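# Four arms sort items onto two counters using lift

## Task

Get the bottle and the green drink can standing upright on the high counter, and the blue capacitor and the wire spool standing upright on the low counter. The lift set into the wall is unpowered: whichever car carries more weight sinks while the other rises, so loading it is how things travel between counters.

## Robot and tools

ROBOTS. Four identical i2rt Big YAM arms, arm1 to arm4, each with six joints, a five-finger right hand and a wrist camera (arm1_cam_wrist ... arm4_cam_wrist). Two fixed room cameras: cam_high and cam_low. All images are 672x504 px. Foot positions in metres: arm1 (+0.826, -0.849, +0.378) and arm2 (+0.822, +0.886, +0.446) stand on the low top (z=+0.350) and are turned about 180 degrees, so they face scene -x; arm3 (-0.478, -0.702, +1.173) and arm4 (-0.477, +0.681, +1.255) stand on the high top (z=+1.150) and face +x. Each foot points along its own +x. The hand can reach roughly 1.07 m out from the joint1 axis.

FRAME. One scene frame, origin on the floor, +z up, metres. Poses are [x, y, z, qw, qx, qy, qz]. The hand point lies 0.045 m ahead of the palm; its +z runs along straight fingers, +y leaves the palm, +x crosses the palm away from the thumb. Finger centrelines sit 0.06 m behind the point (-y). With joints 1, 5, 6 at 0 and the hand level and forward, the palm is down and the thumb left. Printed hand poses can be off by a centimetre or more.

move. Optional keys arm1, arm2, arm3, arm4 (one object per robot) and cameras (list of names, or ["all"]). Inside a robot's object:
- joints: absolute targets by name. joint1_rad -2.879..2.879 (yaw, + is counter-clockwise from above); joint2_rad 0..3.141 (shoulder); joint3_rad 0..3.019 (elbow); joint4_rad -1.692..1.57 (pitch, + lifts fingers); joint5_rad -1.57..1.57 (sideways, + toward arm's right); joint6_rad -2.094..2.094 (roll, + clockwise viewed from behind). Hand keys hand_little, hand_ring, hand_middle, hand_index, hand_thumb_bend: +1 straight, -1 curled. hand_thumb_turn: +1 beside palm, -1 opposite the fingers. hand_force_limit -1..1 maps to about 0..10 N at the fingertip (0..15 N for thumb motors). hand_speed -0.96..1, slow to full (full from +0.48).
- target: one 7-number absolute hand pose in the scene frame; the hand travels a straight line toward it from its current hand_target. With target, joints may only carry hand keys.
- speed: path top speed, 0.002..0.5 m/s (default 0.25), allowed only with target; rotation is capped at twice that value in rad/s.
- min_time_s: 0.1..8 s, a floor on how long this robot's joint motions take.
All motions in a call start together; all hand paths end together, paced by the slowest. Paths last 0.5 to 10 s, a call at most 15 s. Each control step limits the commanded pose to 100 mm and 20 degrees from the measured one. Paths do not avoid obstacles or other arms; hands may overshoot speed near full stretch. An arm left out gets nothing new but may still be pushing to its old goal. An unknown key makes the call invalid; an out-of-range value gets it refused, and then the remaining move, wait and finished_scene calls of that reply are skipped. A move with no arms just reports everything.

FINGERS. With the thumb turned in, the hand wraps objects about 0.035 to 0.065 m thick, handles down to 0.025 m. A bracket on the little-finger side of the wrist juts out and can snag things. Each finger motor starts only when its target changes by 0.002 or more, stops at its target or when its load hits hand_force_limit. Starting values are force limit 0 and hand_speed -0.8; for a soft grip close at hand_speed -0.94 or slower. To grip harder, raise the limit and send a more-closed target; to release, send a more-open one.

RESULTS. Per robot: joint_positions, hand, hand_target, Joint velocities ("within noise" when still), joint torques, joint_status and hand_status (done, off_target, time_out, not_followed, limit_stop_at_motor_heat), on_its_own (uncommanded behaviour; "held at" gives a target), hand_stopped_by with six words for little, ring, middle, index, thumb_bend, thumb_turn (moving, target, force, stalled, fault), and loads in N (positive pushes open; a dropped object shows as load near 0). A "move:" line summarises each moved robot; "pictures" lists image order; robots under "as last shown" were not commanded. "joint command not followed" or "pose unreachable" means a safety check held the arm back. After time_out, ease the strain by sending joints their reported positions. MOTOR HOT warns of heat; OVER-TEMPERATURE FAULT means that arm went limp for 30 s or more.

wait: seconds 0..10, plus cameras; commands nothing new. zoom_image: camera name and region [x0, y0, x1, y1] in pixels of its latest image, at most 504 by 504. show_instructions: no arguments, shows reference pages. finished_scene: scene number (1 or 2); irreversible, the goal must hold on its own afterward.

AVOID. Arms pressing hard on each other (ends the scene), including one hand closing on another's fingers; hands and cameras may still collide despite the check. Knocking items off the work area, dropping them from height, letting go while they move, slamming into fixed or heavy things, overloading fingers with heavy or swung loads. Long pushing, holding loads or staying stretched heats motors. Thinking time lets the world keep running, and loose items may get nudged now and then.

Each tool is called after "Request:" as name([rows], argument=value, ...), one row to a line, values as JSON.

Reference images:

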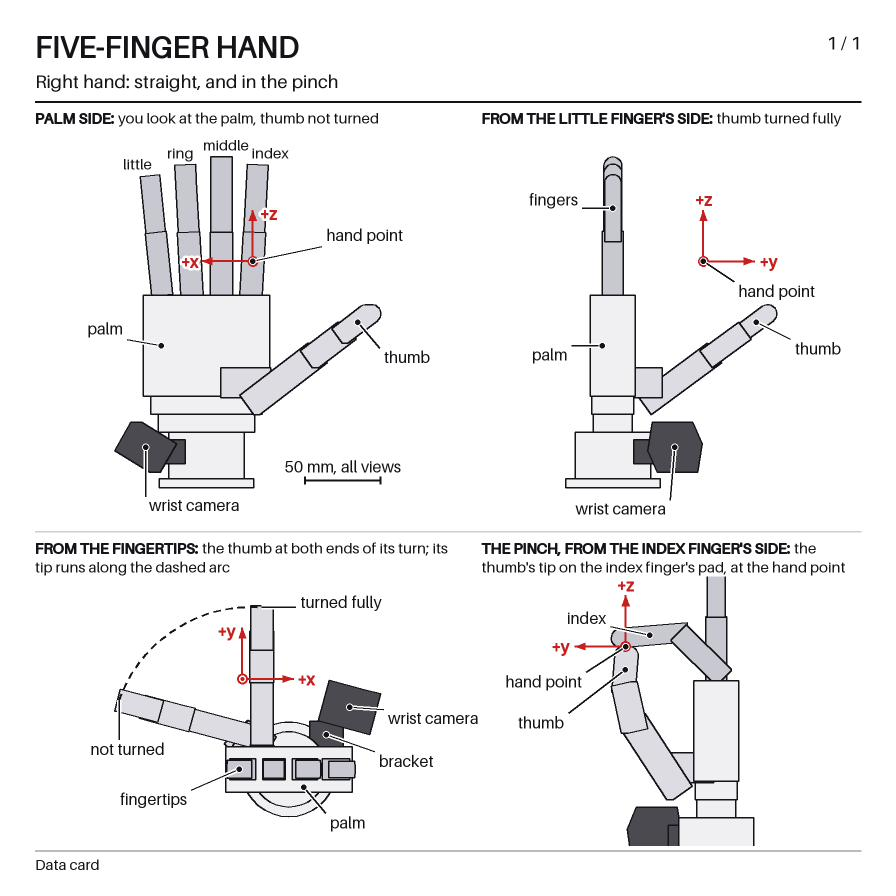

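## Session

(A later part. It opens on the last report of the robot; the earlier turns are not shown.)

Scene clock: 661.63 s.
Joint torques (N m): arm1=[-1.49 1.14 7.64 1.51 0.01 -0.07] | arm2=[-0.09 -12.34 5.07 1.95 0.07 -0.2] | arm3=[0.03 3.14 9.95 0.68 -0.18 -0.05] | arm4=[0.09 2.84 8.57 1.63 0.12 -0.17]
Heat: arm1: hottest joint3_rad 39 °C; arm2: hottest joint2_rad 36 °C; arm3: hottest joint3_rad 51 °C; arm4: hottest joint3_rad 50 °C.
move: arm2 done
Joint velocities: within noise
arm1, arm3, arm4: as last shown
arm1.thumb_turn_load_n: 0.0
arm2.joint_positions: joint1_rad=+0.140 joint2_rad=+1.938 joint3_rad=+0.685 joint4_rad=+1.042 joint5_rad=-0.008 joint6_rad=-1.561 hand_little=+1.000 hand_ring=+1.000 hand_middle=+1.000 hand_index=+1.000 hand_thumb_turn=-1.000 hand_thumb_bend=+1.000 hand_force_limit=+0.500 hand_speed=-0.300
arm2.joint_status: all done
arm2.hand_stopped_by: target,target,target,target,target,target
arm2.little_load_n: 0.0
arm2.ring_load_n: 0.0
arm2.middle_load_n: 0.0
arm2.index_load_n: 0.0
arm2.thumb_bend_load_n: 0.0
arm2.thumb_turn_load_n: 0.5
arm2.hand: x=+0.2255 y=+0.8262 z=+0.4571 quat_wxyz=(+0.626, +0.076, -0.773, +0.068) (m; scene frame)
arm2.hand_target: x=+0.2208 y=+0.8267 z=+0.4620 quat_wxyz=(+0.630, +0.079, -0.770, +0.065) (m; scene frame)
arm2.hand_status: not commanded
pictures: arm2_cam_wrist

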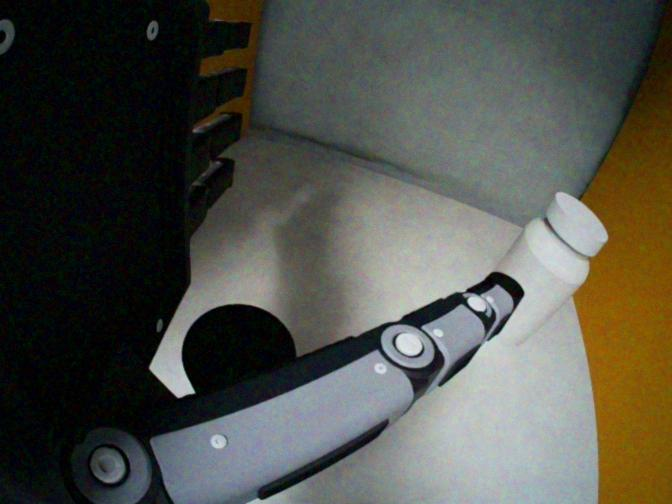

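Request:
move(arm2={"target": [0.276, 0.836, 0.455, -0.6297, -0.0789, 0.7701, -0.0645], "speed": 0.1})

Request:
move(arm2={"target": [0.277, 0.836, 0.388, -0.6297, -0.0789, 0.7701, -0.0645], "speed": 0.07}, cameras=["arm2_cam_wrist"])

Scene clock: 672.57 s.
Joint torques (N m): arm1=[-1.49 1.08 7.64 1.52 0.01 -0.07] | arm2=[0.32 -11.52 3.02 2.91 0.25 -0.2] | arm3=[-0.03 3.14 9.95 0.68 -0.18 -0.05] | arm4=[0.09 2.96 8.58 1.63 0.11 -0.15]
Heat: arm1: hottest joint3_rad 39 °C; arm2: hottest joint2_rad 36 °C; arm3: hottest joint3_rad 51 °C; arm4: hottest joint3_rad 50 °C.
move: arm2 done
Joint velocities: within noise
arm1, arm3, arm4: as last shown
arm1.middle_load_n: 0.5
arm1.thumb_turn_load_n: 0.5
arm2.joint_positions: joint1_rad=+0.140 joint2_rad=+1.915 joint3_rad=+0.545 joint4_rad=+1.142 joint5_rad=-0.008 joint6_rad=-1.561 hand_little=+1.000 hand_ring=+1.000 hand_middle=+1.000 hand_index=+1.000 hand_thumb_turn=-1.000 hand_thumb_bend=+1.000 hand_force_limit=+0.500 hand_speed=-0.300
arm2.joint_status: not commanded
arm2.hand_stopped_by: target,target,target,target,target,target
arm2.little_load_n: 0.0
arm2.ring_load_n: 0.0
arm2.middle_load_n: 0.0
arm2.index_load_n: 0.0
arm2.thumb_bend_load_n: 0.0
arm2.thumb_turn_load_n: 0.0
arm2.hand: x=+0.2770 y=+0.8365 z=+0.4455 quat_wxyz=(+0.619, +0.076, -0.779, +0.067) (m; scene frame)
arm2.hand_target: x=+0.2760 y=+0.8360 z=+0.4552 quat_wxyz=(+0.630, +0.079, -0.770, +0.065) (m; scene frame)
arm2.hand_status: done (0.010 m and 1.7 deg from the pose sent, 0.052 m and 0.8 deg at the start)
pictures: none

Scene clock: 674.23 s.
Joint torques (N m): arm1=[-1.55 1.14 7.62 1.52 0.02 -0.07] | arm2=[0.38 -10.05 2.69 2.92 0.28 -0.2] | arm3=[-0.03 3.14 9.94 0.69 -0.18 -0.05] | arm4=[0.15 3.37 8.54 1.77 0.12 -0.16]
Heat: arm1: hottest joint3_rad 39 °C; arm2: hottest joint2_rad 36 °C; arm3: hottest joint3_rad 51 °C; arm4: hottest joint3_rad 50 °C.
move: arm2 done
Joint velocities: within noise
arm1.joint_positions: joint1_rad=+0.011 joint2_rad=+0.634 joint3_rad=+1.391 joint4_rad=-1.542 joint5_rad=-0.004 joint6_rad=-1.196 hand_little=+1.000 hand_ring=+1.000 hand_middle=+1.000 hand_index=+1.000 hand_thumb_turn=-1.000 hand_thumb_bend=+1.000 hand_force_limit=+0.000 hand_speed=+0.000
arm1.joint_status: not commanded
arm1.hand_stopped_by: target,target,target,target,target,target
arm1.little_load_n: 0.5
arm1.ring_load_n: 0.0
arm1.middle_load_n: 0.0
arm1.index_load_n: 0.0
arm1.thumb_bend_load_n: 0.0
arm1.thumb_turn_load_n: 0.0
arm1.hand: x=+0.6454 y=-0.7996 z=+0.8276 quat_wxyz=(-0.384, +0.184, +0.902, -0.068) (m; scene frame)
arm1.hand_target: x=+0.6463 y=-0.7977 z=+0.8355 quat_wxyz=(-0.394, +0.188, +0.897, -0.068) (m; scene frame)
arm1.hand_status: not commanded
arm2.joint_positions: joint1_rad=+0.140 joint2_rad=+2.141 joint3_rad=+0.573 joint4_rad=+1.350 joint5_rad=-0.008 joint6_rad=-1.561 hand_little=+1.000 hand_ring=+1.000 hand_middle=+1.000 hand_index=+1.000 hand_thumb_turn=-1.000 hand_thumb_bend=+1.000 hand_force_limit=+0.500 hand_speed=-0.300
arm2.joint_status: not commanded
arm2.hand_stopped_by: target,target,target,target,target,target
arm2.little_load_n: 0.0
arm2.ring_load_n: 0.0
arm2.middle_load_n: 0.0
arm2.index_load_n: 0.0
arm2.thumb_bend_load_n: 0.0
arm2.thumb_turn_load_n: 0.5
arm2.hand: x=+0.2808 y=+0.8374 z=+0.3891 quat_wxyz=(+0.623, +0.076, -0.776, +0.067) (m; scene frame)
arm2.hand_target: x=+0.2772 y=+0.8360 z=+0.3877 quat_wxyz=(+0.629, +0.079, -0.771, +0.065) (m; scene frame)
arm2.hand_status: done (0.004 m and 1.1 deg from the pose sent, 0.057 m and 1.7 deg at the start)
arm3: as last shown
arm4.joint_positions: joint1_rad=+0.092 joint2_rad=+0.611 joint3_rad=+1.337 joint4_rad=-1.541 joint5_rad=-0.004 joint6_rad=-1.197 hand_little=+1.000 hand_ring=+1.000 hand_middle=+1.000 hand_index=+1.000 hand_thumb_turn=-1.000 hand_thumb_bend=+1.000 hand_force_limit=+0.000 hand_speed=+0.000
arm4.joint_status: not commanded
arm4.hand_stopped_by: target,target,target,target,target,target
arm4.little_load_n: 0.0
arm4.ring_load_n: 0.0
arm4.middle_load_n: 0.0
arm4.index_load_n: -0.5
arm4.thumb_bend_load_n: 0.0
arm4.thumb_turn_load_n: 0.5
arm4.hand: x=-0.2935 y=+0.6789 z=+1.6839 quat_wxyz=(-0.106, +0.925, -0.073, +0.358) (m; scene frame)
arm4.hand_target: x=-0.2930 y=+0.6806 z=+1.6938 quat_wxyz=(-0.110, +0.920, -0.069, +0.369) (m; scene frame)
arm4.hand_status: not commanded
pictures: arm2_cam_wrist

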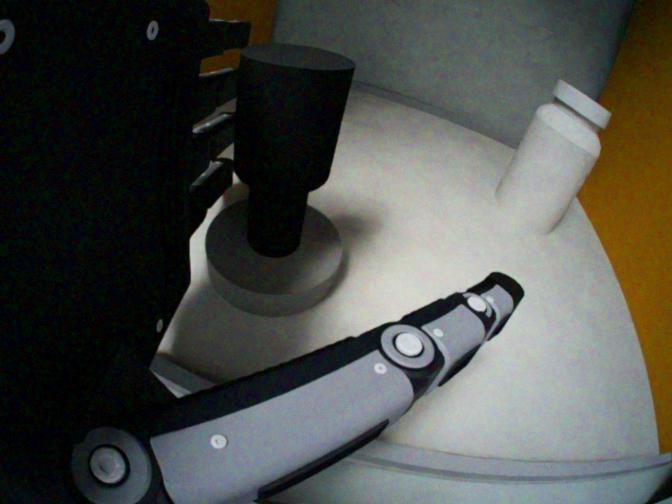

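Request:
move(arm2={"target": [0.268, 0.834, 0.395, -0.6297, -0.0789, 0.7701, -0.0645], "speed": 0.05}, cameras=["arm2_cam_wrist"])

Request:
move(arm2={"joints": {"hand_speed": -0.7, "hand_index": -0.1, "hand_middle": -0.1, "hand_ring": -0.1}}, cameras=["arm2_cam_wrist"])

Scene clock: 682.70 s.
Joint torques (N m): arm1=[-1.55 1.14 7.62 1.51 0.01 -0.07] | arm2=[0.44 -12.04 2.89 1.47 0.3 -0.2] | arm3=[-0.03 3.14 9.94 0.69 -0.18 -0.05] | arm4=[0.09 3.02 8.54 1.66 0.11 -0.15]
Heat: arm1: hottest joint3_rad 39 °C; arm2: hottest joint2_rad 36 °C; arm3: hottest joint3_rad 51 °C; arm4: hottest joint3_rad 50 °C.
move: arm2 done
Joint velocities: within noise
arm1, arm3, arm4: as last shown
arm1.little_load_n: 0.0
arm1.thumb_turn_load_n: 0.5
arm2.joint_positions: joint1_rad=+0.140 joint2_rad=+2.141 joint3_rad=+0.590 joint4_rad=+1.350 joint5_rad=-0.008 joint6_rad=-1.561 hand_little=+1.000 hand_ring=+1.000 hand_middle=+1.000 hand_index=+1.000 hand_thumb_turn=-1.000 hand_thumb_bend=+1.000 hand_force_limit=+0.500 hand_speed=-0.300
arm2.joint_status: not commanded
arm2.hand_stopped_by: target,target,target,target,target,target
arm2.little_load_n: 0.0
arm2.ring_load_n: 0.0
arm2.middle_load_n: 0.0
arm2.index_load_n: -0.5
arm2.thumb_bend_load_n: 0.0
arm2.thumb_turn_load_n: 0.5
arm2.hand: x=+0.2731 y=+0.8358 z=+0.3935 quat_wxyz=(+0.630, +0.075, -0.770, +0.068) (m; scene frame)
arm2.hand_target: x=+0.2680 y=+0.8340 z=+0.3951 quat_wxyz=(+0.630, +0.079, -0.770, +0.065) (m; scene frame)
arm2.hand_status: done (0.006 m and 0.6 deg from the pose sent, 0.015 m and 1.1 deg at the start)
arm3.thumb_turn_load_n: 0.5
arm4.index_load_n: 0.0
pictures: arm2_cam_wrist

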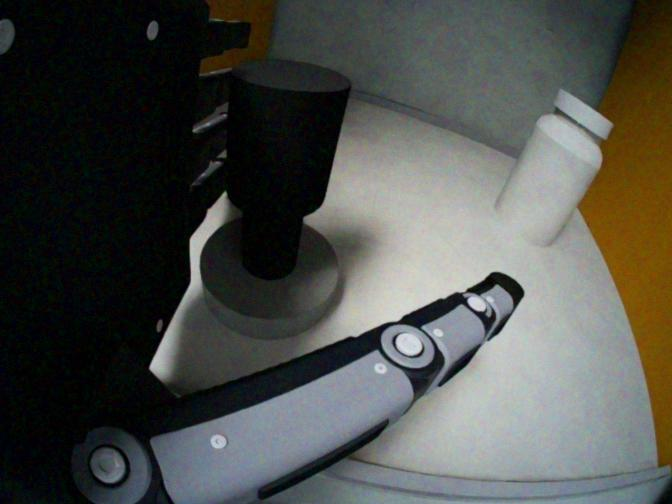

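Scene clock: 684.50 s.
Joint torques (N m): arm1=[-1.44 1.14 7.61 1.51 0.02 -0.07] | arm2=[0.38 -12.22 2.03 1.47 0.3 -0.21] | arm3=[-0.03 3.14 9.94 0.68 -0.18 -0.05] | arm4=[-0.03 3.31 8.51 1.68 0.12 -0.15]
Heat: arm1: hottest joint3_rad 39 °C; arm2: hottest joint2_rad 36 °C; arm3: hottest joint3_rad 52 °C; arm4: hottest joint3_rad 50 °C.
move: arm2 done
Joint velocities: within noise
arm1, arm3, arm4: as last shown
arm1.thumb_turn_load_n: 0.0
arm2.joint_positions: joint1_rad=+0.141 joint2_rad=+2.141 joint3_rad=+0.603 joint4_rad=+1.350 joint5_rad=-0.008 joint6_rad=-1.561 hand_little=+1.000 hand_ring=-0.100 hand_middle=-0.100 hand_index=-0.100 hand_thumb_turn=-1.000 hand_thumb_bend=+1.000 hand_force_limit=+0.500 hand_speed=-0.700
arm2.joint_status: all done
arm2.hand_stopped_by: target,target,target,target,target,target
arm2.little_load_n: 0.0
arm2.ring_load_n: 0.0
arm2.middle_load_n: 1.5
arm2.index_load_n: 0.0
arm2.thumb_bend_load_n: 0.0
arm2.thumb_turn_load_n: 0.5
arm2.hand: x=+0.2674 y=+0.8343 z=+0.3969 quat_wxyz=(+0.634, +0.075, -0.766, +0.069) (m; scene frame)
arm2.hand_target: x=+0.2680 y=+0.8340 z=+0.3951 quat_wxyz=(+0.630, +0.079, -0.770, +0.065) (m; scene frame)
arm2.hand_status: not commanded
arm3.thumb_turn_load_n: 0.0
pictures: arm2_cam_wrist

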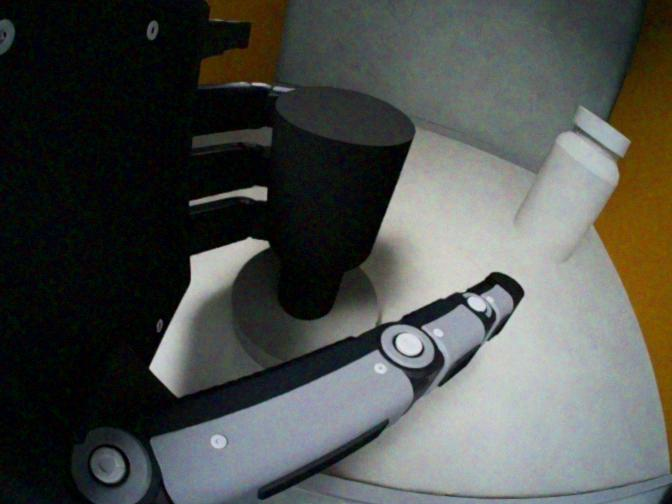

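Request:
move(arm2={"joints": {"hand_speed": -0.6, "hand_thumb_bend": 0.4}})

Request:
move(arm2={"joints": {"hand_speed": -0.8, "hand_index": -0.95, "hand_middle": -0.95, "hand_ring": -0.95}}, cameras=["arm2_cam_wrist"])

Scene clock: 693.30 s.
Joint torques (N m): arm1=[-1.49 1.14 7.61 1.51 0.02 -0.07] | arm2=[0.38 -12.22 2.03 1.47 0.3 -0.21] | arm3=[-0.03 3.14 9.94 0.68 -0.18 -0.05] | arm4=[-0.09 3.43 8.57 1.68 0.12 -0.17]
Heat: arm1: hottest joint3_rad 39 °C; arm2: hottest joint2_rad 37 °C; arm3: hottest joint3_rad 52 °C; arm4: hottest joint3_rad 50 °C.
move: arm2 done
Joint velocities: within noise
arm1, arm3, arm4: as last shown
arm1.thumb_turn_load_n: 0.5
arm2.joint_positions: joint1_rad=+0.141 joint2_rad=+2.141 joint3_rad=+0.603 joint4_rad=+1.350 joint5_rad=-0.008 joint6_rad=-1.561 hand_little=+1.000 hand_ring=-0.100 hand_middle=-0.100 hand_index=-0.100 hand_thumb_turn=-1.000 hand_thumb_bend=+0.400 hand_force_limit=+0.500 hand_speed=-0.600
arm2.joint_status: all done
arm2.hand_stopped_by: target,target,target,target,target,target
arm2.little_load_n: 0.0
arm2.ring_load_n: 0.0
arm2.middle_load_n: 1.5
arm2.index_load_n: 0.0
arm2.thumb_bend_load_n: 0.5
arm2.thumb_turn_load_n: 0.5
arm2.hand: x=+0.2674 y=+0.8343 z=+0.3969 quat_wxyz=(+0.634, +0.075, -0.766, +0.069) (m; scene frame)
arm2.hand_target: x=+0.2680 y=+0.8340 z=+0.3951 quat_wxyz=(+0.630, +0.079, -0.770, +0.065) (m; scene frame)
arm2.hand_status: not commanded
pictures: none

Scene clock: 695.07 s.
Joint torques (N m): arm1=[-1.55 1.08 7.64 1.51 0.01 -0.06] | arm2=[0.38 -12.22 1.91 1.62 0.27 -0.21] | arm3=[-0.03 3.14 9.94 0.68 -0.18 -0.05] | arm4=[-0.21 3.31 8.57 1.62 0.12 -0.15]
Heat: arm1: hottest joint3_rad 39 °C; arm2: hottest joint2_rad 37 °C; arm3: hottest joint3_rad 52 °C; arm4: hottest joint3_rad 50 °C.
move: arm2 off_target
Joint velocities: within noise
arm1, arm4: as last shown
arm1.thumb_turn_load_n: 0.0
arm2.joint_positions: joint1_rad=+0.142 joint2_rad=+2.141 joint3_rad=+0.604 joint4_rad=+1.346 joint5_rad=-0.008 joint6_rad=-1.561 hand_little=+1.000 hand_ring=-0.798 hand_middle=-0.391 hand_index=-0.799 hand_thumb_turn=-1.000 hand_thumb_bend=+0.401 hand_force_limit=+0.500 hand_speed=-0.800
arm2.joint_status: hand_ring off_target (ended at -0.798, target -0.950); hand_middle off_target (ended at -0.391, target -0.950); hand_index off_target (ended at -0.799, target -0.950); the others done
arm2.hand_stopped_by: target,force,force,force,target,target
arm2.little_load_n: 0.0
arm2.ring_load_n: 12.5
arm2.middle_load_n: 10.0
arm2.index_load_n: 7.0
arm2.thumb_bend_load_n: 5.0
arm2.thumb_turn_load_n: 0.5
arm2.hand: x=+0.2671 y=+0.8335 z=+0.3963 quat_wxyz=(+0.633, +0.076, -0.767, +0.069) (m; scene frame)
arm2.hand_target: x=+0.2680 y=+0.8339 z=+0.3952 quat_wxyz=(+0.630, +0.079, -0.770, +0.065) (m; scene frame)
arm2.hand_status: not commanded
arm3.joint_positions: joint1_rad=+0.191 joint2_rad=+0.621 joint3_rad=+1.344 joint4_rad=-1.526 joint5_rad=+0.003 joint6_rad=-1.499 hand_little=+1.000 hand_ring=+1.000 hand_middle=+1.000 hand_index=+1.000 hand_thumb_turn=-1.000 hand_thumb_bend=+1.000 hand_force_limit=+0.000 hand_speed=-0.700
arm3.joint_status: not commanded
arm3.hand_stopped_by: target,target,target,target,target,target
arm3.little_load_n: 0.0
arm3.ring_load_n: 0.0
arm3.middle_load_n: 0.0
arm3.index_load_n: 0.0
arm3.thumb_bend_load_n: 0.0
arm3.thumb_turn_load_n: 0.0
arm3.hand: x=-0.2662 y=-0.7325 z=+1.6122 quat_wxyz=(-0.041, +0.928, +0.032, +0.368) (m; scene frame)
arm3.hand_target: x=-0.2670 y=-0.7305 z=+1.6282 quat_wxyz=(-0.044, +0.925, +0.037, +0.376) (m; scene frame)
arm3.hand_status: not commanded
arm4.thumb_turn_load_n: 0.0
pictures: arm2_cam_wrist

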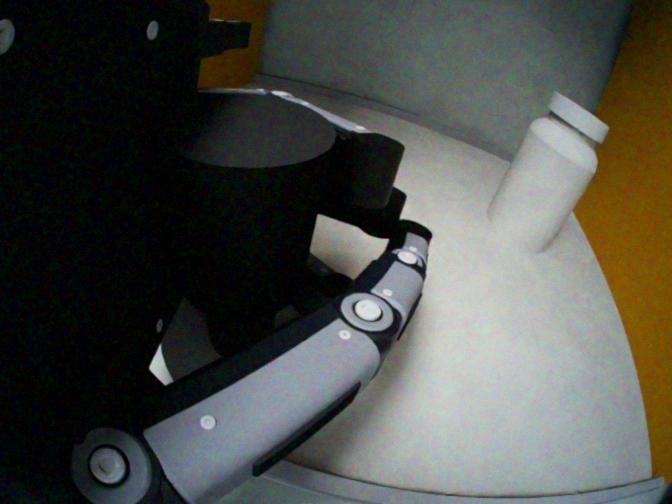

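Request:
move(arm2={"joints": {"hand_force_limit": 0.8, "hand_speed": -0.92, "hand_index": -0.99, "hand_ring": -0.99, "hand_thumb_bend": -0.99}})

Request:
move(arm2={"target": [0.268, 0.834, 0.43, -0.6297, -0.0789, 0.7701, -0.0645], "speed": 0.04}, cameras=["arm2_cam_wrist"])

Scene clock: 704.43 s.
Joint torques (N m): arm1=[-1.49 1.14 7.62 1.5 0.01 -0.07] | arm2=[0.32 -12.16 1.92 1.62 0.27 -0.21] | arm3=[-0.03 3.14 9.95 0.68 -0.18 -0.05] | arm4=[0.15 3.31 8.57 1.68 0.14 -0.15]
Heat: arm1: hottest joint3_rad 39 °C; arm2: hottest joint2_rad 37 °C; arm3: hottest joint3_rad 52 °C; arm4: hottest joint3_rad 51 °C.
move: arm2 off_target
Joint velocities: within noise
arm1, arm3, arm4: as last shown
arm2.joint_positions: joint1_rad=+0.142 joint2_rad=+2.141 joint3_rad=+0.604 joint4_rad=+1.346 joint5_rad=-0.008 joint6_rad=-1.561 hand_little=+1.000 hand_ring=-0.798 hand_middle=-0.391 hand_index=-0.804 hand_thumb_turn=-1.000 hand_thumb_bend=+0.376 hand_force_limit=+0.800 hand_speed=-0.920
arm2.joint_status: hand_ring off_target (ended at -0.798, target -0.990); hand_index off_target (ended at -0.804, target -0.990); hand_thumb_bend off_target (ended at +0.376, target -0.990); the others done
arm2.hand_stopped_by: target,force,force,force,force,target
arm2.little_load_n: 0.0
arm2.ring_load_n: 12.0
arm2.middle_load_n: 11.5
arm2.index_load_n: 9.0
arm2.thumb_bend_load_n: 13.5
arm2.thumb_turn_load_n: 1.5
arm2.hand: x=+0.2671 y=+0.8335 z=+0.3963 quat_wxyz=(+0.633, +0.076, -0.767, +0.069) (m; scene frame)
arm2.hand_target: x=+0.2680 y=+0.8339 z=+0.3952 quat_wxyz=(+0.630, +0.079, -0.770, +0.065) (m; scene frame)
arm2.hand_status: not commanded
arm3.thumb_turn_load_n: 0.5
pictures: none

Scene clock: 706.17 s.
Joint torques (N m): arm1=[-1.55 1.08 7.61 1.52 0.01 -0.07] | arm2=[0.26 -12.98 3.02 1.85 0.3 -0.2] | arm3=[-0.03 3.14 9.94 0.68 -0.18 -0.05] | arm4=[-0.21 3.31 8.54 1.68 0.12 -0.17]
Heat: arm1: hottest joint3_rad 39 °C; arm2: hottest joint2_rad 37 °C; arm3: hottest joint3_rad 52 °C; arm4: hottest joint3_rad 51 °C.
move: arm2 off_target
Joint velocities: within noise
arm1, arm3, arm4: as last shown
arm2.joint_positions: joint1_rad=+0.142 joint2_rad=+2.027 joint3_rad=+0.571 joint4_rad=+1.235 joint5_rad=-0.002 joint6_rad=-1.561 hand_little=+1.000 hand_ring=-0.798 hand_middle=-0.391 hand_index=-0.804 hand_thumb_turn=-1.000 hand_thumb_bend=+0.376 hand_force_limit=+0.800 hand_speed=-0.920
arm2.joint_status: not commanded
arm2.hand_stopped_by: target,force,force,force,force,target
arm2.little_load_n: 0.0
arm2.ring_load_n: 10.0
arm2.middle_load_n: 11.5
arm2.index_load_n: 8.0
arm2.thumb_bend_load_n: 13.0
arm2.thumb_turn_load_n: 1.5
arm2.hand: x=+0.2730 y=+0.8359 z=+0.4185 quat_wxyz=(+0.622, +0.075, -0.777, +0.065) (m; scene frame)
arm2.hand_target: x=+0.2681 y=+0.8352 z=+0.4299 quat_wxyz=(+0.630, +0.077, -0.770, +0.062) (m; scene frame)
arm2.hand_status: off_target (0.013 m and 1.3 deg from the pose sent, 0.034 m and 0.8 deg at the start)
arm3.thumb_turn_load_n: 0.0
arm4.thumb_turn_load_n: 0.5
pictures: arm2_cam_wrist

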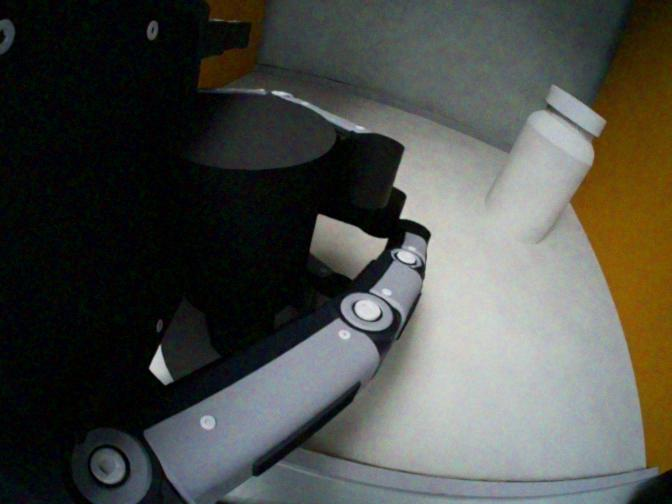

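Request:
move(arm2={"target": [0.27, 0.834, 0.452, -0.6297, -0.0789, 0.7701, -0.0645], "speed": 0.04}, cameras=["arm2_cam_wrist", "cam_low", "cam_high"])

Request:
zoom_image(camera="cam_low", region=[380, 240, 500, 360])

Scene clock: 710.30 s.
Joint torques (N m): arm1=[-1.49 1.08 7.62 1.52 0.01 -0.07] | arm2=[0.38 -12.51 3.48 1.83 0.09 -0.21] | arm3=[-0.09 3.14 9.94 0.68 -0.18 -0.05] | arm4=[-0.21 3.43 8.57 1.65 0.12 -0.16]
Heat: arm1: hottest joint3_rad 39 °C; arm2: hottest joint2_rad 37 °C; arm3: hottest joint3_rad 52 °C; arm4: hottest joint3_rad 51 °C.
move: arm2 off_target
Joint velocities: within noise
arm1, arm3, arm4: as last shown
arm2.joint_positions: joint1_rad=+0.142 joint2_rad=+1.943 joint3_rad=+0.555 joint4_rad=+1.171 joint5_rad=+0.001 joint6_rad=-1.561 hand_little=+1.000 hand_ring=-0.798 hand_middle=-0.391 hand_index=-0.804 hand_thumb_turn=-1.000 hand_thumb_bend=+0.376 hand_force_limit=+0.800 hand_speed=-0.920
arm2.joint_status: not commanded
arm2.hand_stopped_by: target,force,force,force,force,target
arm2.little_load_n: 0.0
arm2.ring_load_n: 10.0
arm2.middle_load_n: 11.5
arm2.index_load_n: 8.0
arm2.thumb_bend_load_n: 13.5
arm2.thumb_turn_load_n: 1.5
arm2.hand: x=+0.2738 y=+0.8366 z=+0.4417 quat_wxyz=(+0.624, +0.074, -0.776, +0.064) (m; scene frame)
arm2.hand_target: x=+0.2701 y=+0.8346 z=+0.4520 quat_wxyz=(+0.630, +0.078, -0.770, +0.063) (m; scene frame)
arm2.hand_status: off_target (0.011 m and 1.1 deg from the pose sent, 0.034 m and 1.3 deg at the start)
arm4.thumb_turn_load_n: 0.0
pictures: arm2_cam_wrist, cam_high, cam_low

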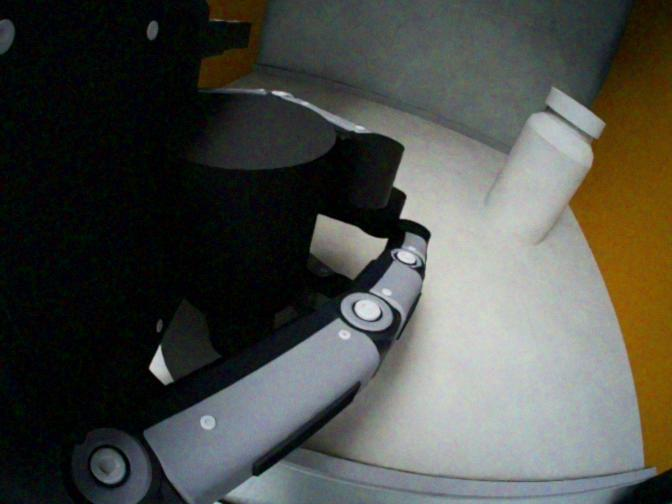

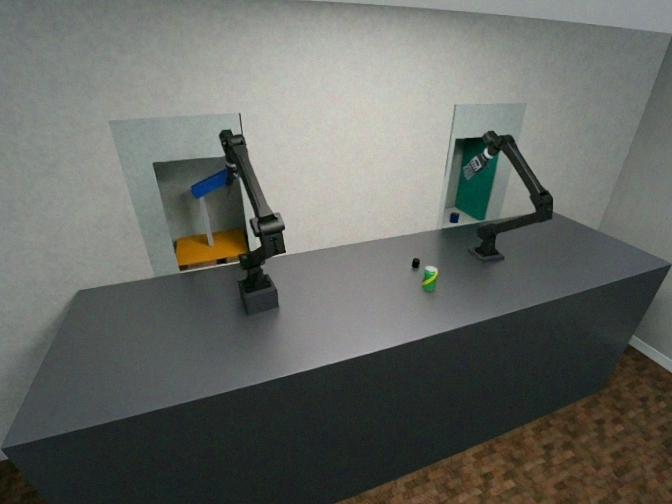

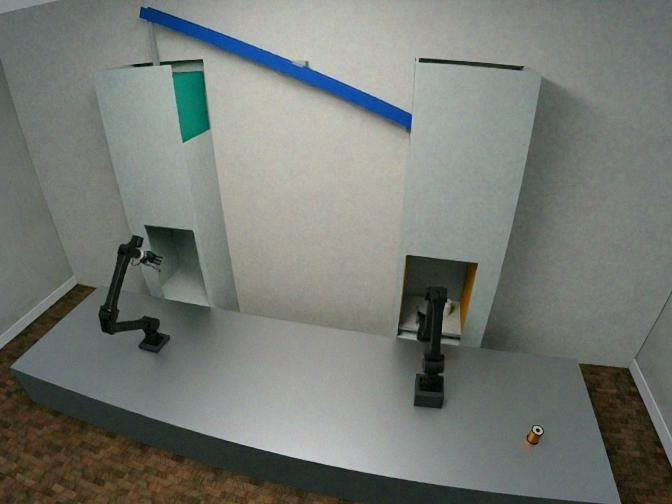

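Scaled by 4.200 from the camera's 672x504 image, which has a finer 960x720 frame.

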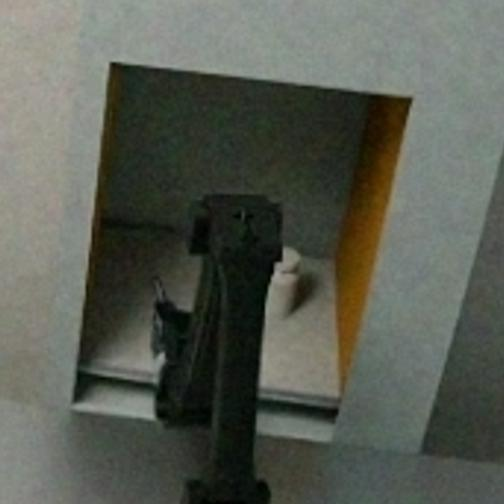

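Request:
move(arm2={"joints": {"hand_speed": 0.0, "hand_little": -0.5}})

Request:
move(arm2={"target": [0.45, 0.872, 0.462, -0.6297, -0.0789, 0.7701, -0.0645], "speed": 0.2}, cameras=["arm2_cam_wrist", "cam_low", "cam_high"])

Scene clock: 719.30 s.
Joint torques (N m): arm1=[-1.44 1.14 7.62 1.52 0.01 -0.07] | arm2=[0.38 -12.51 3.48 1.83 0.09 -0.21] | arm3=[-0.03 3.14 9.94 0.68 -0.18 -0.05] | arm4=[0.03 3.25 8.55 1.69 0.11 -0.14]
Heat: arm1: hottest joint3_rad 39 °C; arm2: hottest joint2_rad 37 °C; arm3: hottest joint3_rad 52 °C; arm4: hottest joint3_rad 51 °C.
move: arm2 done
Joint velocities: within noise
arm1.joint_positions: joint1_rad=+0.011 joint2_rad=+0.634 joint3_rad=+1.391 joint4_rad=-1.542 joint5_rad=-0.004 joint6_rad=-1.196 hand_little=+1.000 hand_ring=+1.000 hand_middle=+1.000 hand_index=+1.000 hand_thumb_turn=-1.000 hand_thumb_bend=+1.000 hand_force_limit=+0.000 hand_speed=+0.000
arm1.joint_status: not commanded
arm1.hand_stopped_by: target,target,target,target,target,target
arm1.little_load_n: 0.0
arm1.ring_load_n: 0.0
arm1.middle_load_n: 0.0
arm1.index_load_n: 0.0
arm1.thumb_bend_load_n: 0.0
arm1.thumb_turn_load_n: 0.0
arm1.hand: x=+0.6454 y=-0.7996 z=+0.8276 quat_wxyz=(-0.384, +0.184, +0.902, -0.068) (m; scene frame)
arm1.hand_target: x=+0.6463 y=-0.7977 z=+0.8355 quat_wxyz=(-0.394, +0.188, +0.897, -0.068) (m; scene frame)
arm1.hand_status: not commanded
arm2.joint_positions: joint1_rad=+0.142 joint2_rad=+1.943 joint3_rad=+0.555 joint4_rad=+1.171 joint5_rad=+0.001 joint6_rad=-1.561 hand_little=-0.500 hand_ring=-0.798 hand_middle=-0.391 hand_index=-0.804 hand_thumb_turn=-1.000 hand_thumb_bend=+0.376 hand_force_limit=+0.800 hand_speed=+0.000
arm2.joint_status: all done
arm2.hand_stopped_by: target,force,force,force,force,target
arm2.little_load_n: 0.0
arm2.ring_load_n: 10.0
arm2.middle_load_n: 11.5
arm2.index_load_n: 8.0
arm2.thumb_bend_load_n: 13.5
arm2.thumb_turn_load_n: 1.5
arm2.hand: x=+0.2738 y=+0.8366 z=+0.4417 quat_wxyz=(+0.624, +0.074, -0.776, +0.064) (m; scene frame)
arm2.hand_target: x=+0.2701 y=+0.8346 z=+0.4520 quat_wxyz=(+0.630, +0.078, -0.770, +0.063) (m; scene frame)
arm2.hand_status: not commanded
arm3: as last shown
arm4.joint_positions: joint1_rad=+0.092 joint2_rad=+0.611 joint3_rad=+1.337 joint4_rad=-1.541 joint5_rad=-0.004 joint6_rad=-1.197 hand_little=+1.000 hand_ring=+1.000 hand_middle=+1.000 hand_index=+1.000 hand_thumb_turn=-1.000 hand_thumb_bend=+1.000 hand_force_limit=+0.000 hand_speed=+0.000
arm4.joint_status: not commanded
arm4.hand_stopped_by: target,target,target,target,target,target
arm4.little_load_n: 0.0
arm4.ring_load_n: 0.0
arm4.middle_load_n: 0.0
arm4.index_load_n: 0.0
arm4.thumb_bend_load_n: 0.0
arm4.thumb_turn_load_n: 0.0
arm4.hand: x=-0.2935 y=+0.6789 z=+1.6839 quat_wxyz=(-0.106, +0.925, -0.073, +0.358) (m; scene frame)
arm4.hand_target: x=-0.2930 y=+0.6806 z=+1.6938 quat_wxyz=(-0.110, +0.920, -0.069, +0.369) (m; scene frame)
arm4.hand_status: not commanded
pictures: none

Scene clock: 720.93 s.
Joint torques (N m): arm1=[-1.55 1.14 7.62 1.51 0.01 -0.07] | arm2=[-0.15 -6.95 -0.27 2.88 0.15 -0.17] | arm3=[-0.03 3.14 9.94 0.69 -0.18 -0.05] | arm4=[0.15 3.31 8.57 1.66 0.11 -0.16]
Heat: arm1: hottest joint3_rad 39 °C; arm2: hottest joint2_rad 37 °C; arm3: hottest joint3_rad 52 °C; arm4: hottest joint3_rad 51 °C.
move: arm2 off_target
Joint velocities: within noise
arm1, arm3, arm4: as last shown
arm2.joint_positions: joint1_rad=+0.141 joint2_rad=+1.846 joint3_rad=+0.074 joint4_rad=+1.530 joint5_rad=-0.014 joint6_rad=-1.564 hand_little=-0.500 hand_ring=-0.799 hand_middle=-0.391 hand_index=-0.805 hand_thumb_turn=-1.000 hand_thumb_bend=+0.377 hand_force_limit=+0.800 hand_speed=+0.000
arm2.joint_status: not commanded
arm2.hand_stopped_by: target,force,force,force,force,target
arm2.little_load_n: 0.0
arm2.ring_load_n: 0.0
arm2.middle_load_n: 11.5
arm2.index_load_n: 0.0
arm2.thumb_bend_load_n: 13.0
arm2.thumb_turn_load_n: 1.5
arm2.hand: x=+0.4508 y=+0.8698 z=+0.4540 quat_wxyz=(+0.613, +0.080, -0.783, +0.068) (m; scene frame)
arm2.hand_target: x=+0.4496 y=+0.8709 z=+0.4625 quat_wxyz=(+0.624, +0.080, -0.774, +0.066) (m; scene frame)
arm2.hand_status: off_target (0.008 m and 2.5 deg from the pose sent, 0.181 m and 1.1 deg at the start; a joint's target at an end of its range on 21 of 49 steps)
pictures: arm2_cam_wrist, cam_high, cam_low

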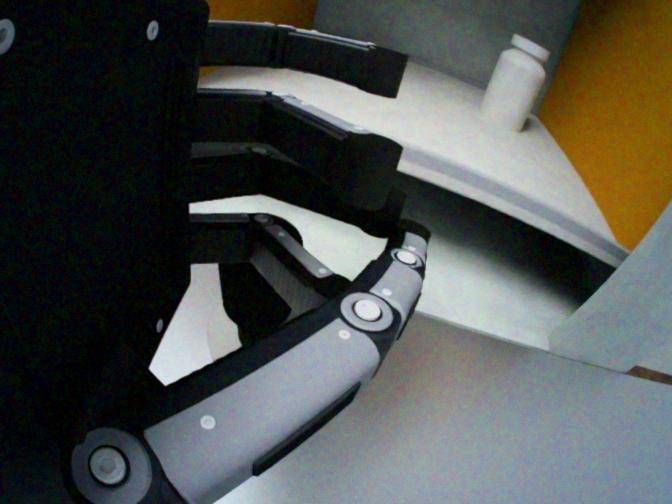

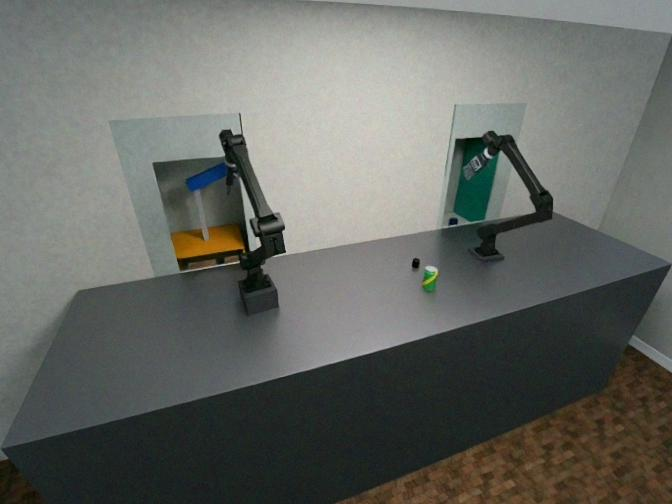

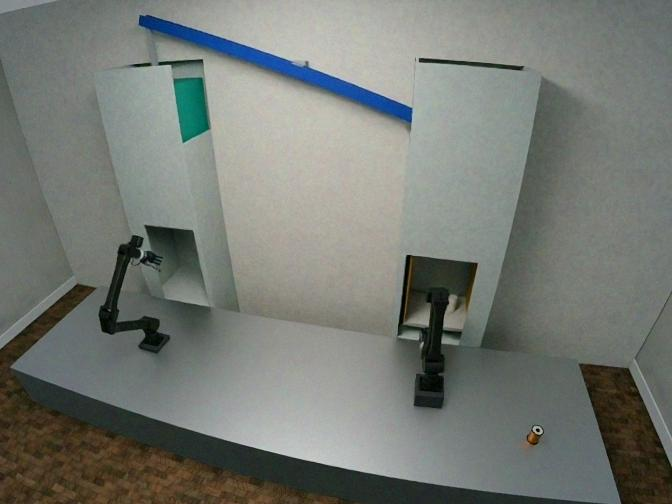

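Request:
zoom_image(camera="arm2_cam_wrist", region=[150, 180, 430, 400])

Request:
zoom_image(camera="cam_low", region=[380, 240, 500, 420])

Request:
move(cameras=["arm2_cam_wrist", "cam_low", "cam_high", "arm3_cam_wrist"])

Scaled by 1.800 from the camera's 672x504 image, which has a finer 960x720 frame.

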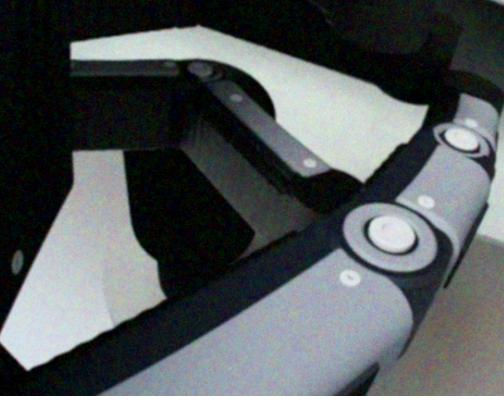

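Scaled by 2.800 from the camera's 672x504 image, which has a finer 960x720 frame.

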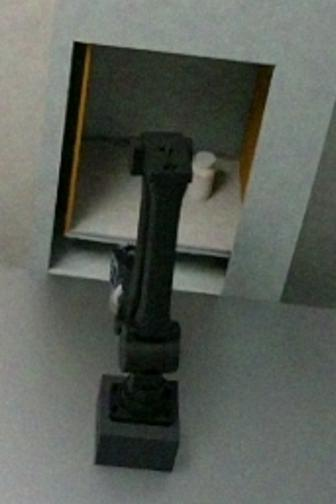

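Scene clock: 727.27 s.
Joint torques (N m): arm1=[-1.55 1.14 7.62 1.51 0.01 -0.07] | arm2=[-0.15 -7 -0.25 2.89 0.15 -0.17] | arm3=[-0.03 3.14 9.94 0.68 -0.18 -0.05] | arm4=[0.21 3.31 8.51 1.65 0.13 -0.15]
Heat: arm1: hottest joint3_rad 39 °C; arm2: hottest joint2_rad 36 °C; arm3: hottest joint3_rad 53 °C; arm4: hottest joint3_rad 51 °C.
Joint velocities: within noise
arm1.joint_positions: joint1_rad=+0.011 joint2_rad=+0.634 joint3_rad=+1.391 joint4_rad=-1.542 joint5_rad=-0.004 joint6_rad=-1.196 hand_little=+1.000 hand_ring=+1.000 hand_middle=+1.000 hand_index=+1.000 hand_thumb_turn=-1.000 hand_thumb_bend=+1.000 hand_force_limit=+0.000 hand_speed=+0.000
arm1.joint_status: not commanded
arm1.hand_stopped_by: target,target,target,target,target,target
arm1.little_load_n: 0.0
arm1.ring_load_n: 0.0
arm1.middle_load_n: 0.0
arm1.index_load_n: 0.0
arm1.thumb_bend_load_n: 0.0
arm1.thumb_turn_load_n: 0.0
arm1.hand: x=+0.6454 y=-0.7996 z=+0.8276 quat_wxyz=(-0.384, +0.184, +0.902, -0.068) (m; scene frame)
arm1.hand_target: x=+0.6463 y=-0.7977 z=+0.8355 quat_wxyz=(-0.394, +0.188, +0.897, -0.068) (m; scene frame)
arm1.hand_status: not commanded
arm2.joint_positions: joint1_rad=+0.141 joint2_rad=+1.846 joint3_rad=+0.074 joint4_rad=+1.530 joint5_rad=-0.014 joint6_rad=-1.564 hand_little=-0.500 hand_ring=-0.799 hand_middle=-0.391 hand_index=-0.805 hand_thumb_turn=-1.000 hand_thumb_bend=+0.377 hand_force_limit=+0.800 hand_speed=+0.000
arm2.joint_status: not commanded
arm2.hand_stopped_by: target,force,force,force,force,target
arm2.little_load_n: 0.0
arm2.ring_load_n: 0.0
arm2.middle_load_n: 12.0
arm2.index_load_n: 0.0
arm2.thumb_bend_load_n: 13.0
arm2.thumb_turn_load_n: 1.5
arm2.hand: x=+0.4508 y=+0.8698 z=+0.4540 quat_wxyz=(+0.613, +0.080, -0.783, +0.068) (m; scene frame)
arm2.hand_target: x=+0.4496 y=+0.8709 z=+0.4625 quat_wxyz=(+0.624, +0.080, -0.774, +0.066) (m; scene frame)
arm2.hand_status: off_target (0.008 m and 2.5 deg from the pose sent, 0.181 m and 1.1 deg at the start; a joint's target at an end of its range on 21 of 49 steps)
arm3.joint_positions: joint1_rad=+0.191 joint2_rad=+0.621 joint3_rad=+1.344 joint4_rad=-1.526 joint5_rad=+0.003 joint6_rad=-1.499 hand_little=+1.000 hand_ring=+1.000 hand_middle=+1.000 hand_index=+1.000 hand_thumb_turn=-1.000 hand_thumb_bend=+1.000 hand_force_limit=+0.000 hand_speed=-0.700
arm3.joint_status: not commanded
arm3.hand_stopped_by: target,target,target,target,target,target
arm3.little_load_n: 0.0
arm3.ring_load_n: 0.0
arm3.middle_load_n: 0.0
arm3.index_load_n: 0.0
arm3.thumb_bend_load_n: 0.0
arm3.thumb_turn_load_n: 0.0
arm3.hand: x=-0.2662 y=-0.7325 z=+1.6122 quat_wxyz=(-0.041, +0.928, +0.032, +0.368) (m; scene frame)
arm3.hand_target: x=-0.2670 y=-0.7305 z=+1.6282 quat_wxyz=(-0.044, +0.925, +0.037, +0.376) (m; scene frame)
arm3.hand_status: not commanded
arm4.joint_positions: joint1_rad=+0.092 joint2_rad=+0.611 joint3_rad=+1.337 joint4_rad=-1.541 joint5_rad=-0.004 joint6_rad=-1.197 hand_little=+1.000 hand_ring=+1.000 hand_middle=+1.000 hand_index=+1.000 hand_thumb_turn=-1.000 hand_thumb_bend=+1.000 hand_force_limit=+0.000 hand_speed=+0.000
arm4.joint_status: not commanded
arm4.hand_stopped_by: target,target,target,target,target,target
arm4.little_load_n: 0.0
arm4.ring_load_n: 0.0
arm4.middle_load_n: 0.0
arm4.index_load_n: 0.0
arm4.thumb_bend_load_n: 0.0
arm4.thumb_turn_load_n: 0.0
arm4.hand: x=-0.2935 y=+0.6789 z=+1.6839 quat_wxyz=(-0.106, +0.925, -0.073, +0.358) (m; scene frame)
arm4.hand_target: x=-0.2930 y=+0.6806 z=+1.6938 quat_wxyz=(-0.110, +0.920, -0.069, +0.369) (m; scene frame)
arm4.hand_status: not commanded
pictures: arm2_cam_wrist, arm3_cam_wrist, cam_high, cam_low

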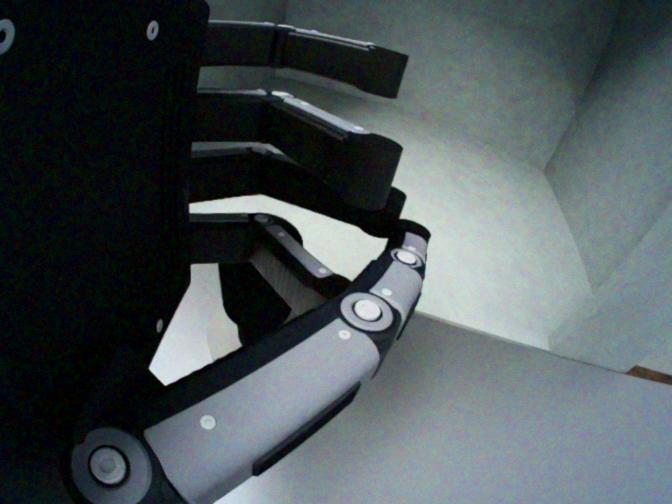

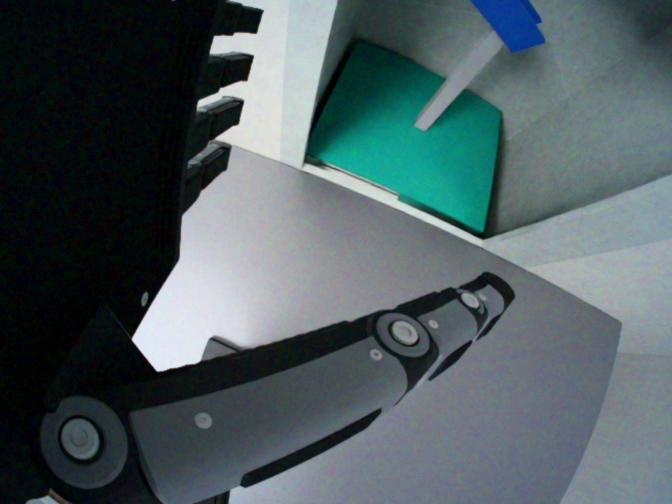

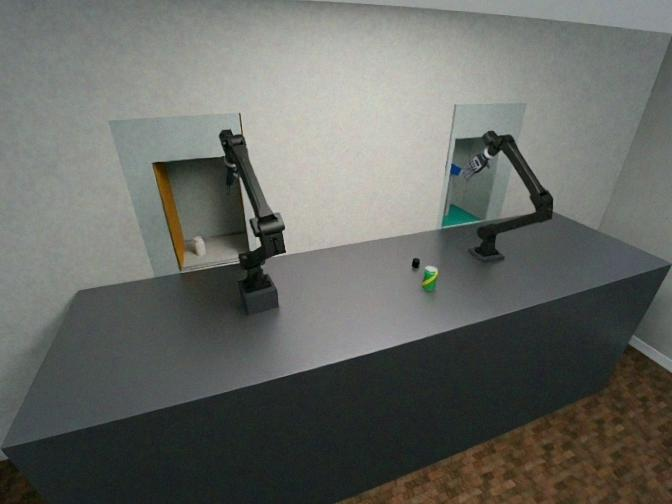

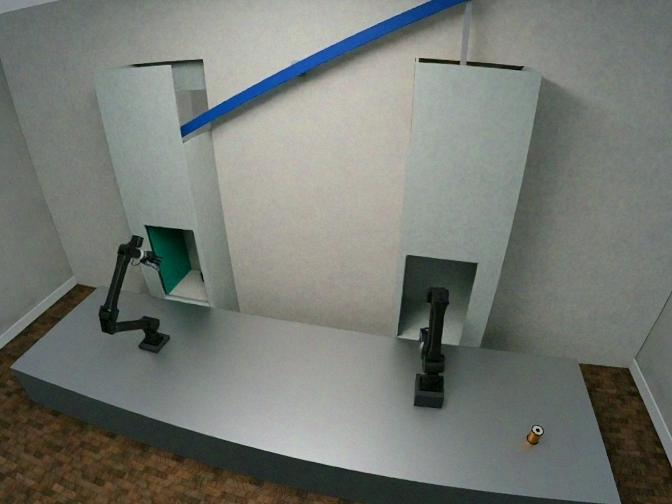

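Request:
move(arm2={"joints": {"hand_speed": -0.5, "hand_thumb_bend": 1.0, "hand_ring": 1.0, "hand_middle": 1.0, "hand_index": 1.0, "hand_little": 1.0}}, arm4={"target": [-0.18, 0.77, 1.46, -0.115, 0.8269, 0.1833, 0.5189], "speed": 0.2}, arm1={"target": [0.47, -0.83, 0.68, -0.633, 0.0, 0.7741, 0.0], "speed": 0.2}, cameras=["all"])

Scene clock: 750.10 s.
Joint torques (N m): arm1=[-0.91 -0.44 7.97 2.54 -0.11 -0.2] | arm2=[-0.09 -6.65 -0.21 2.65 0.14 -0.16] | arm3=[-0.03 3.14 9.94 0.68 -0.18 -0.05] | arm4=[-1.26 3.31 8.81 2.7 0.01 -0.34]
Heat: arm1: hottest joint3_rad 39 °C; arm2: hottest joint2_rad 35 °C; arm3: hottest joint3_rad 53 °C; arm4: hottest joint3_rad 51 °C.
move: arm1 done; arm2 done; arm4 done
Joint velocities: within noise
arm1.joint_positions: joint1_rad=+0.269 joint2_rad=+0.520 joint3_rad=+0.545 joint4_rad=-0.255 joint5_rad=+0.221 joint6_rad=-1.514 hand_little=+1.000 hand_ring=+1.000 hand_middle=+1.000 hand_index=+1.000 hand_thumb_turn=-1.000 hand_thumb_bend=+1.000 hand_force_limit=+0.000 hand_speed=+0.000
arm1.joint_status: not commanded
arm1.hand_stopped_by: target,target,target,target,target,target
arm1.little_load_n: 0.0
arm1.ring_load_n: 0.0
arm1.middle_load_n: 0.0
arm1.index_load_n: 0.5
arm1.thumb_bend_load_n: 0.0
arm1.thumb_turn_load_n: 0.0
arm1.hand: x=+0.4714 y=-0.8300 z=+0.6807 quat_wxyz=(-0.630, +0.001, +0.777, -0.002) (m; scene frame)
arm1.hand_target: x=+0.4692 y=-0.8297 z=+0.6793 quat_wxyz=(-0.632, -0.002, +0.775, +0.001) (m; scene frame)
arm1.hand_status: done (0.002 m and 0.5 deg from the pose sent, 0.231 m and 39.4 deg at the start)
arm2.joint_positions: joint1_rad=+0.141 joint2_rad=+1.842 joint3_rad=+0.074 joint4_rad=+1.536 joint5_rad=-0.016 joint6_rad=-1.564 hand_little=+1.000 hand_ring=+1.000 hand_middle=+1.000 hand_index=+1.000 hand_thumb_turn=-1.000 hand_thumb_bend=+1.000 hand_force_limit=+0.800 hand_speed=-0.500
arm2.joint_status: all done
arm2.hand_stopped_by: target,target,target,target,target,target
arm2.little_load_n: 0.0
arm2.ring_load_n: 0.0
arm2.middle_load_n: 0.0
arm2.index_load_n: 0.0
arm2.thumb_bend_load_n: 0.0
arm2.thumb_turn_load_n: 0.0
arm2.hand: x=+0.4497 y=+0.8693 z=+0.4571 quat_wxyz=(+0.617, +0.080, -0.780, +0.069) (m; scene frame)
arm2.hand_target: x=+0.4497 y=+0.8706 z=+0.4622 quat_wxyz=(+0.624, +0.080, -0.775, +0.067) (m; scene frame)
arm2.hand_status: not commanded
arm3: as last shown
arm3.thumb_turn_load_n: 0.5
arm4.joint_positions: joint1_rad=+0.405 joint2_rad=+0.392 joint3_rad=+0.426 joint4_rad=-0.501 joint5_rad=+0.070 joint6_rad=-1.513 hand_little=+1.000 hand_ring=+1.000 hand_middle=+1.000 hand_index=+1.000 hand_thumb_turn=-1.000 hand_thumb_bend=+1.000 hand_force_limit=+0.000 hand_speed=+0.000
arm4.joint_status: not commanded
arm4.hand_stopped_by: target,target,target,target,target,target
arm4.little_load_n: 0.0
arm4.ring_load_n: 0.0
arm4.middle_load_n: 0.0
arm4.index_load_n: 0.0
arm4.thumb_bend_load_n: 0.0
arm4.thumb_turn_load_n: 0.5
arm4.hand: x=-0.1842 y=+0.7700 z=+1.4590 quat_wxyz=(-0.118, +0.830, +0.181, +0.514) (m; scene frame)
arm4.hand_target: x=-0.1799 y=+0.7698 z=+1.4594 quat_wxyz=(-0.115, +0.827, +0.185, +0.518) (m; scene frame)
arm4.hand_status: done (0.004 m and 0.8 deg from the pose sent, 0.267 m and 36.6 deg at the start)
pictures: arm1_cam_wrist, arm2_cam_wrist, arm3_cam_wrist, arm4_cam_wrist, cam_high, cam_low

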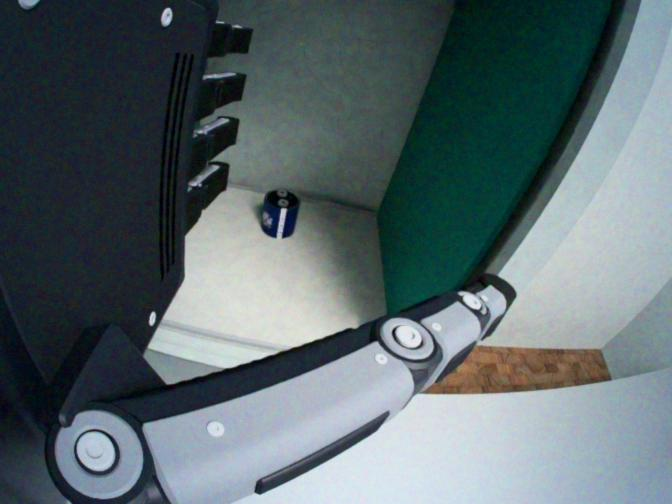

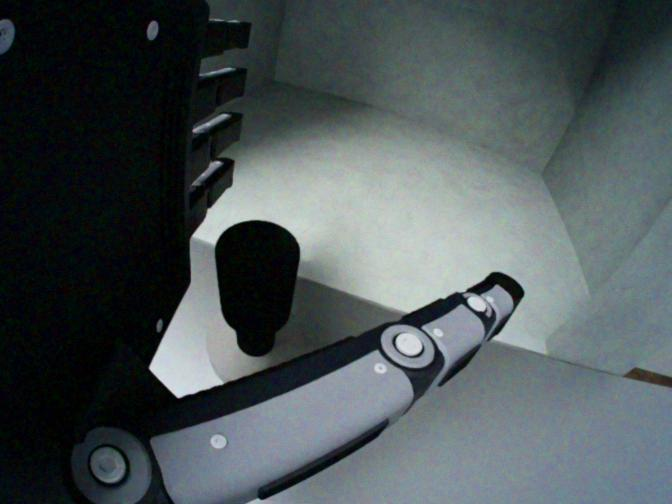

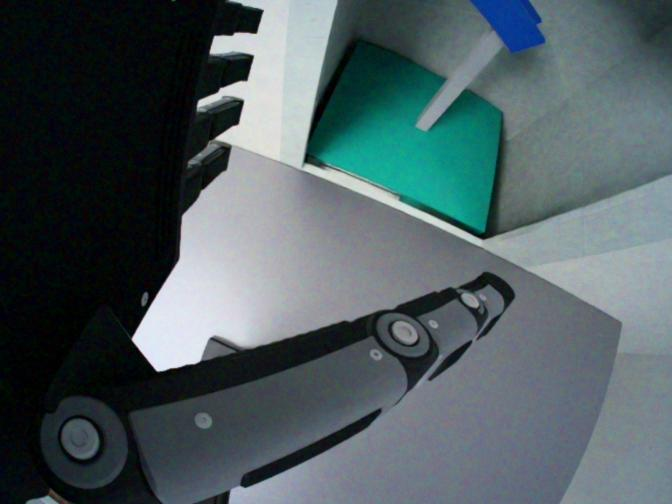

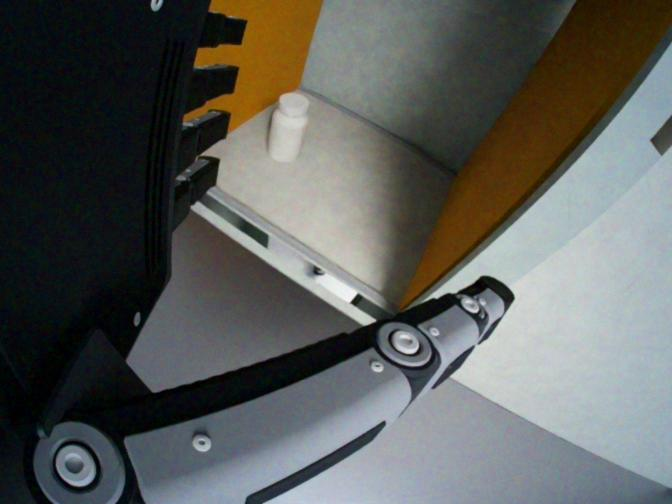

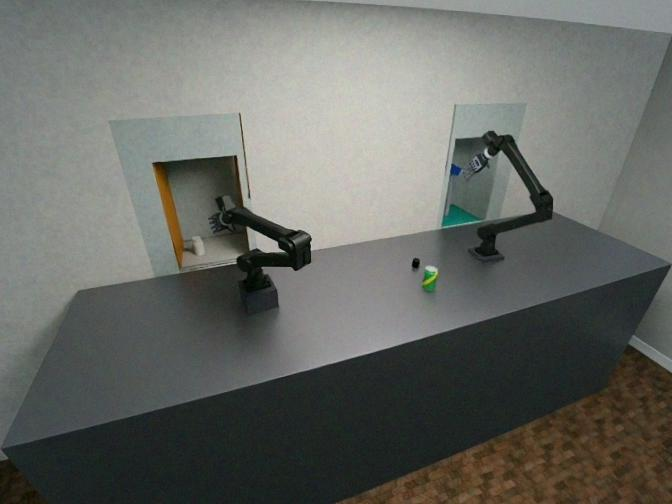

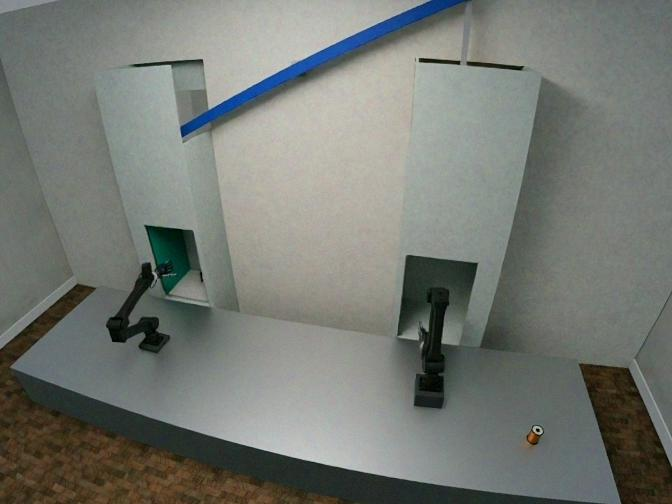

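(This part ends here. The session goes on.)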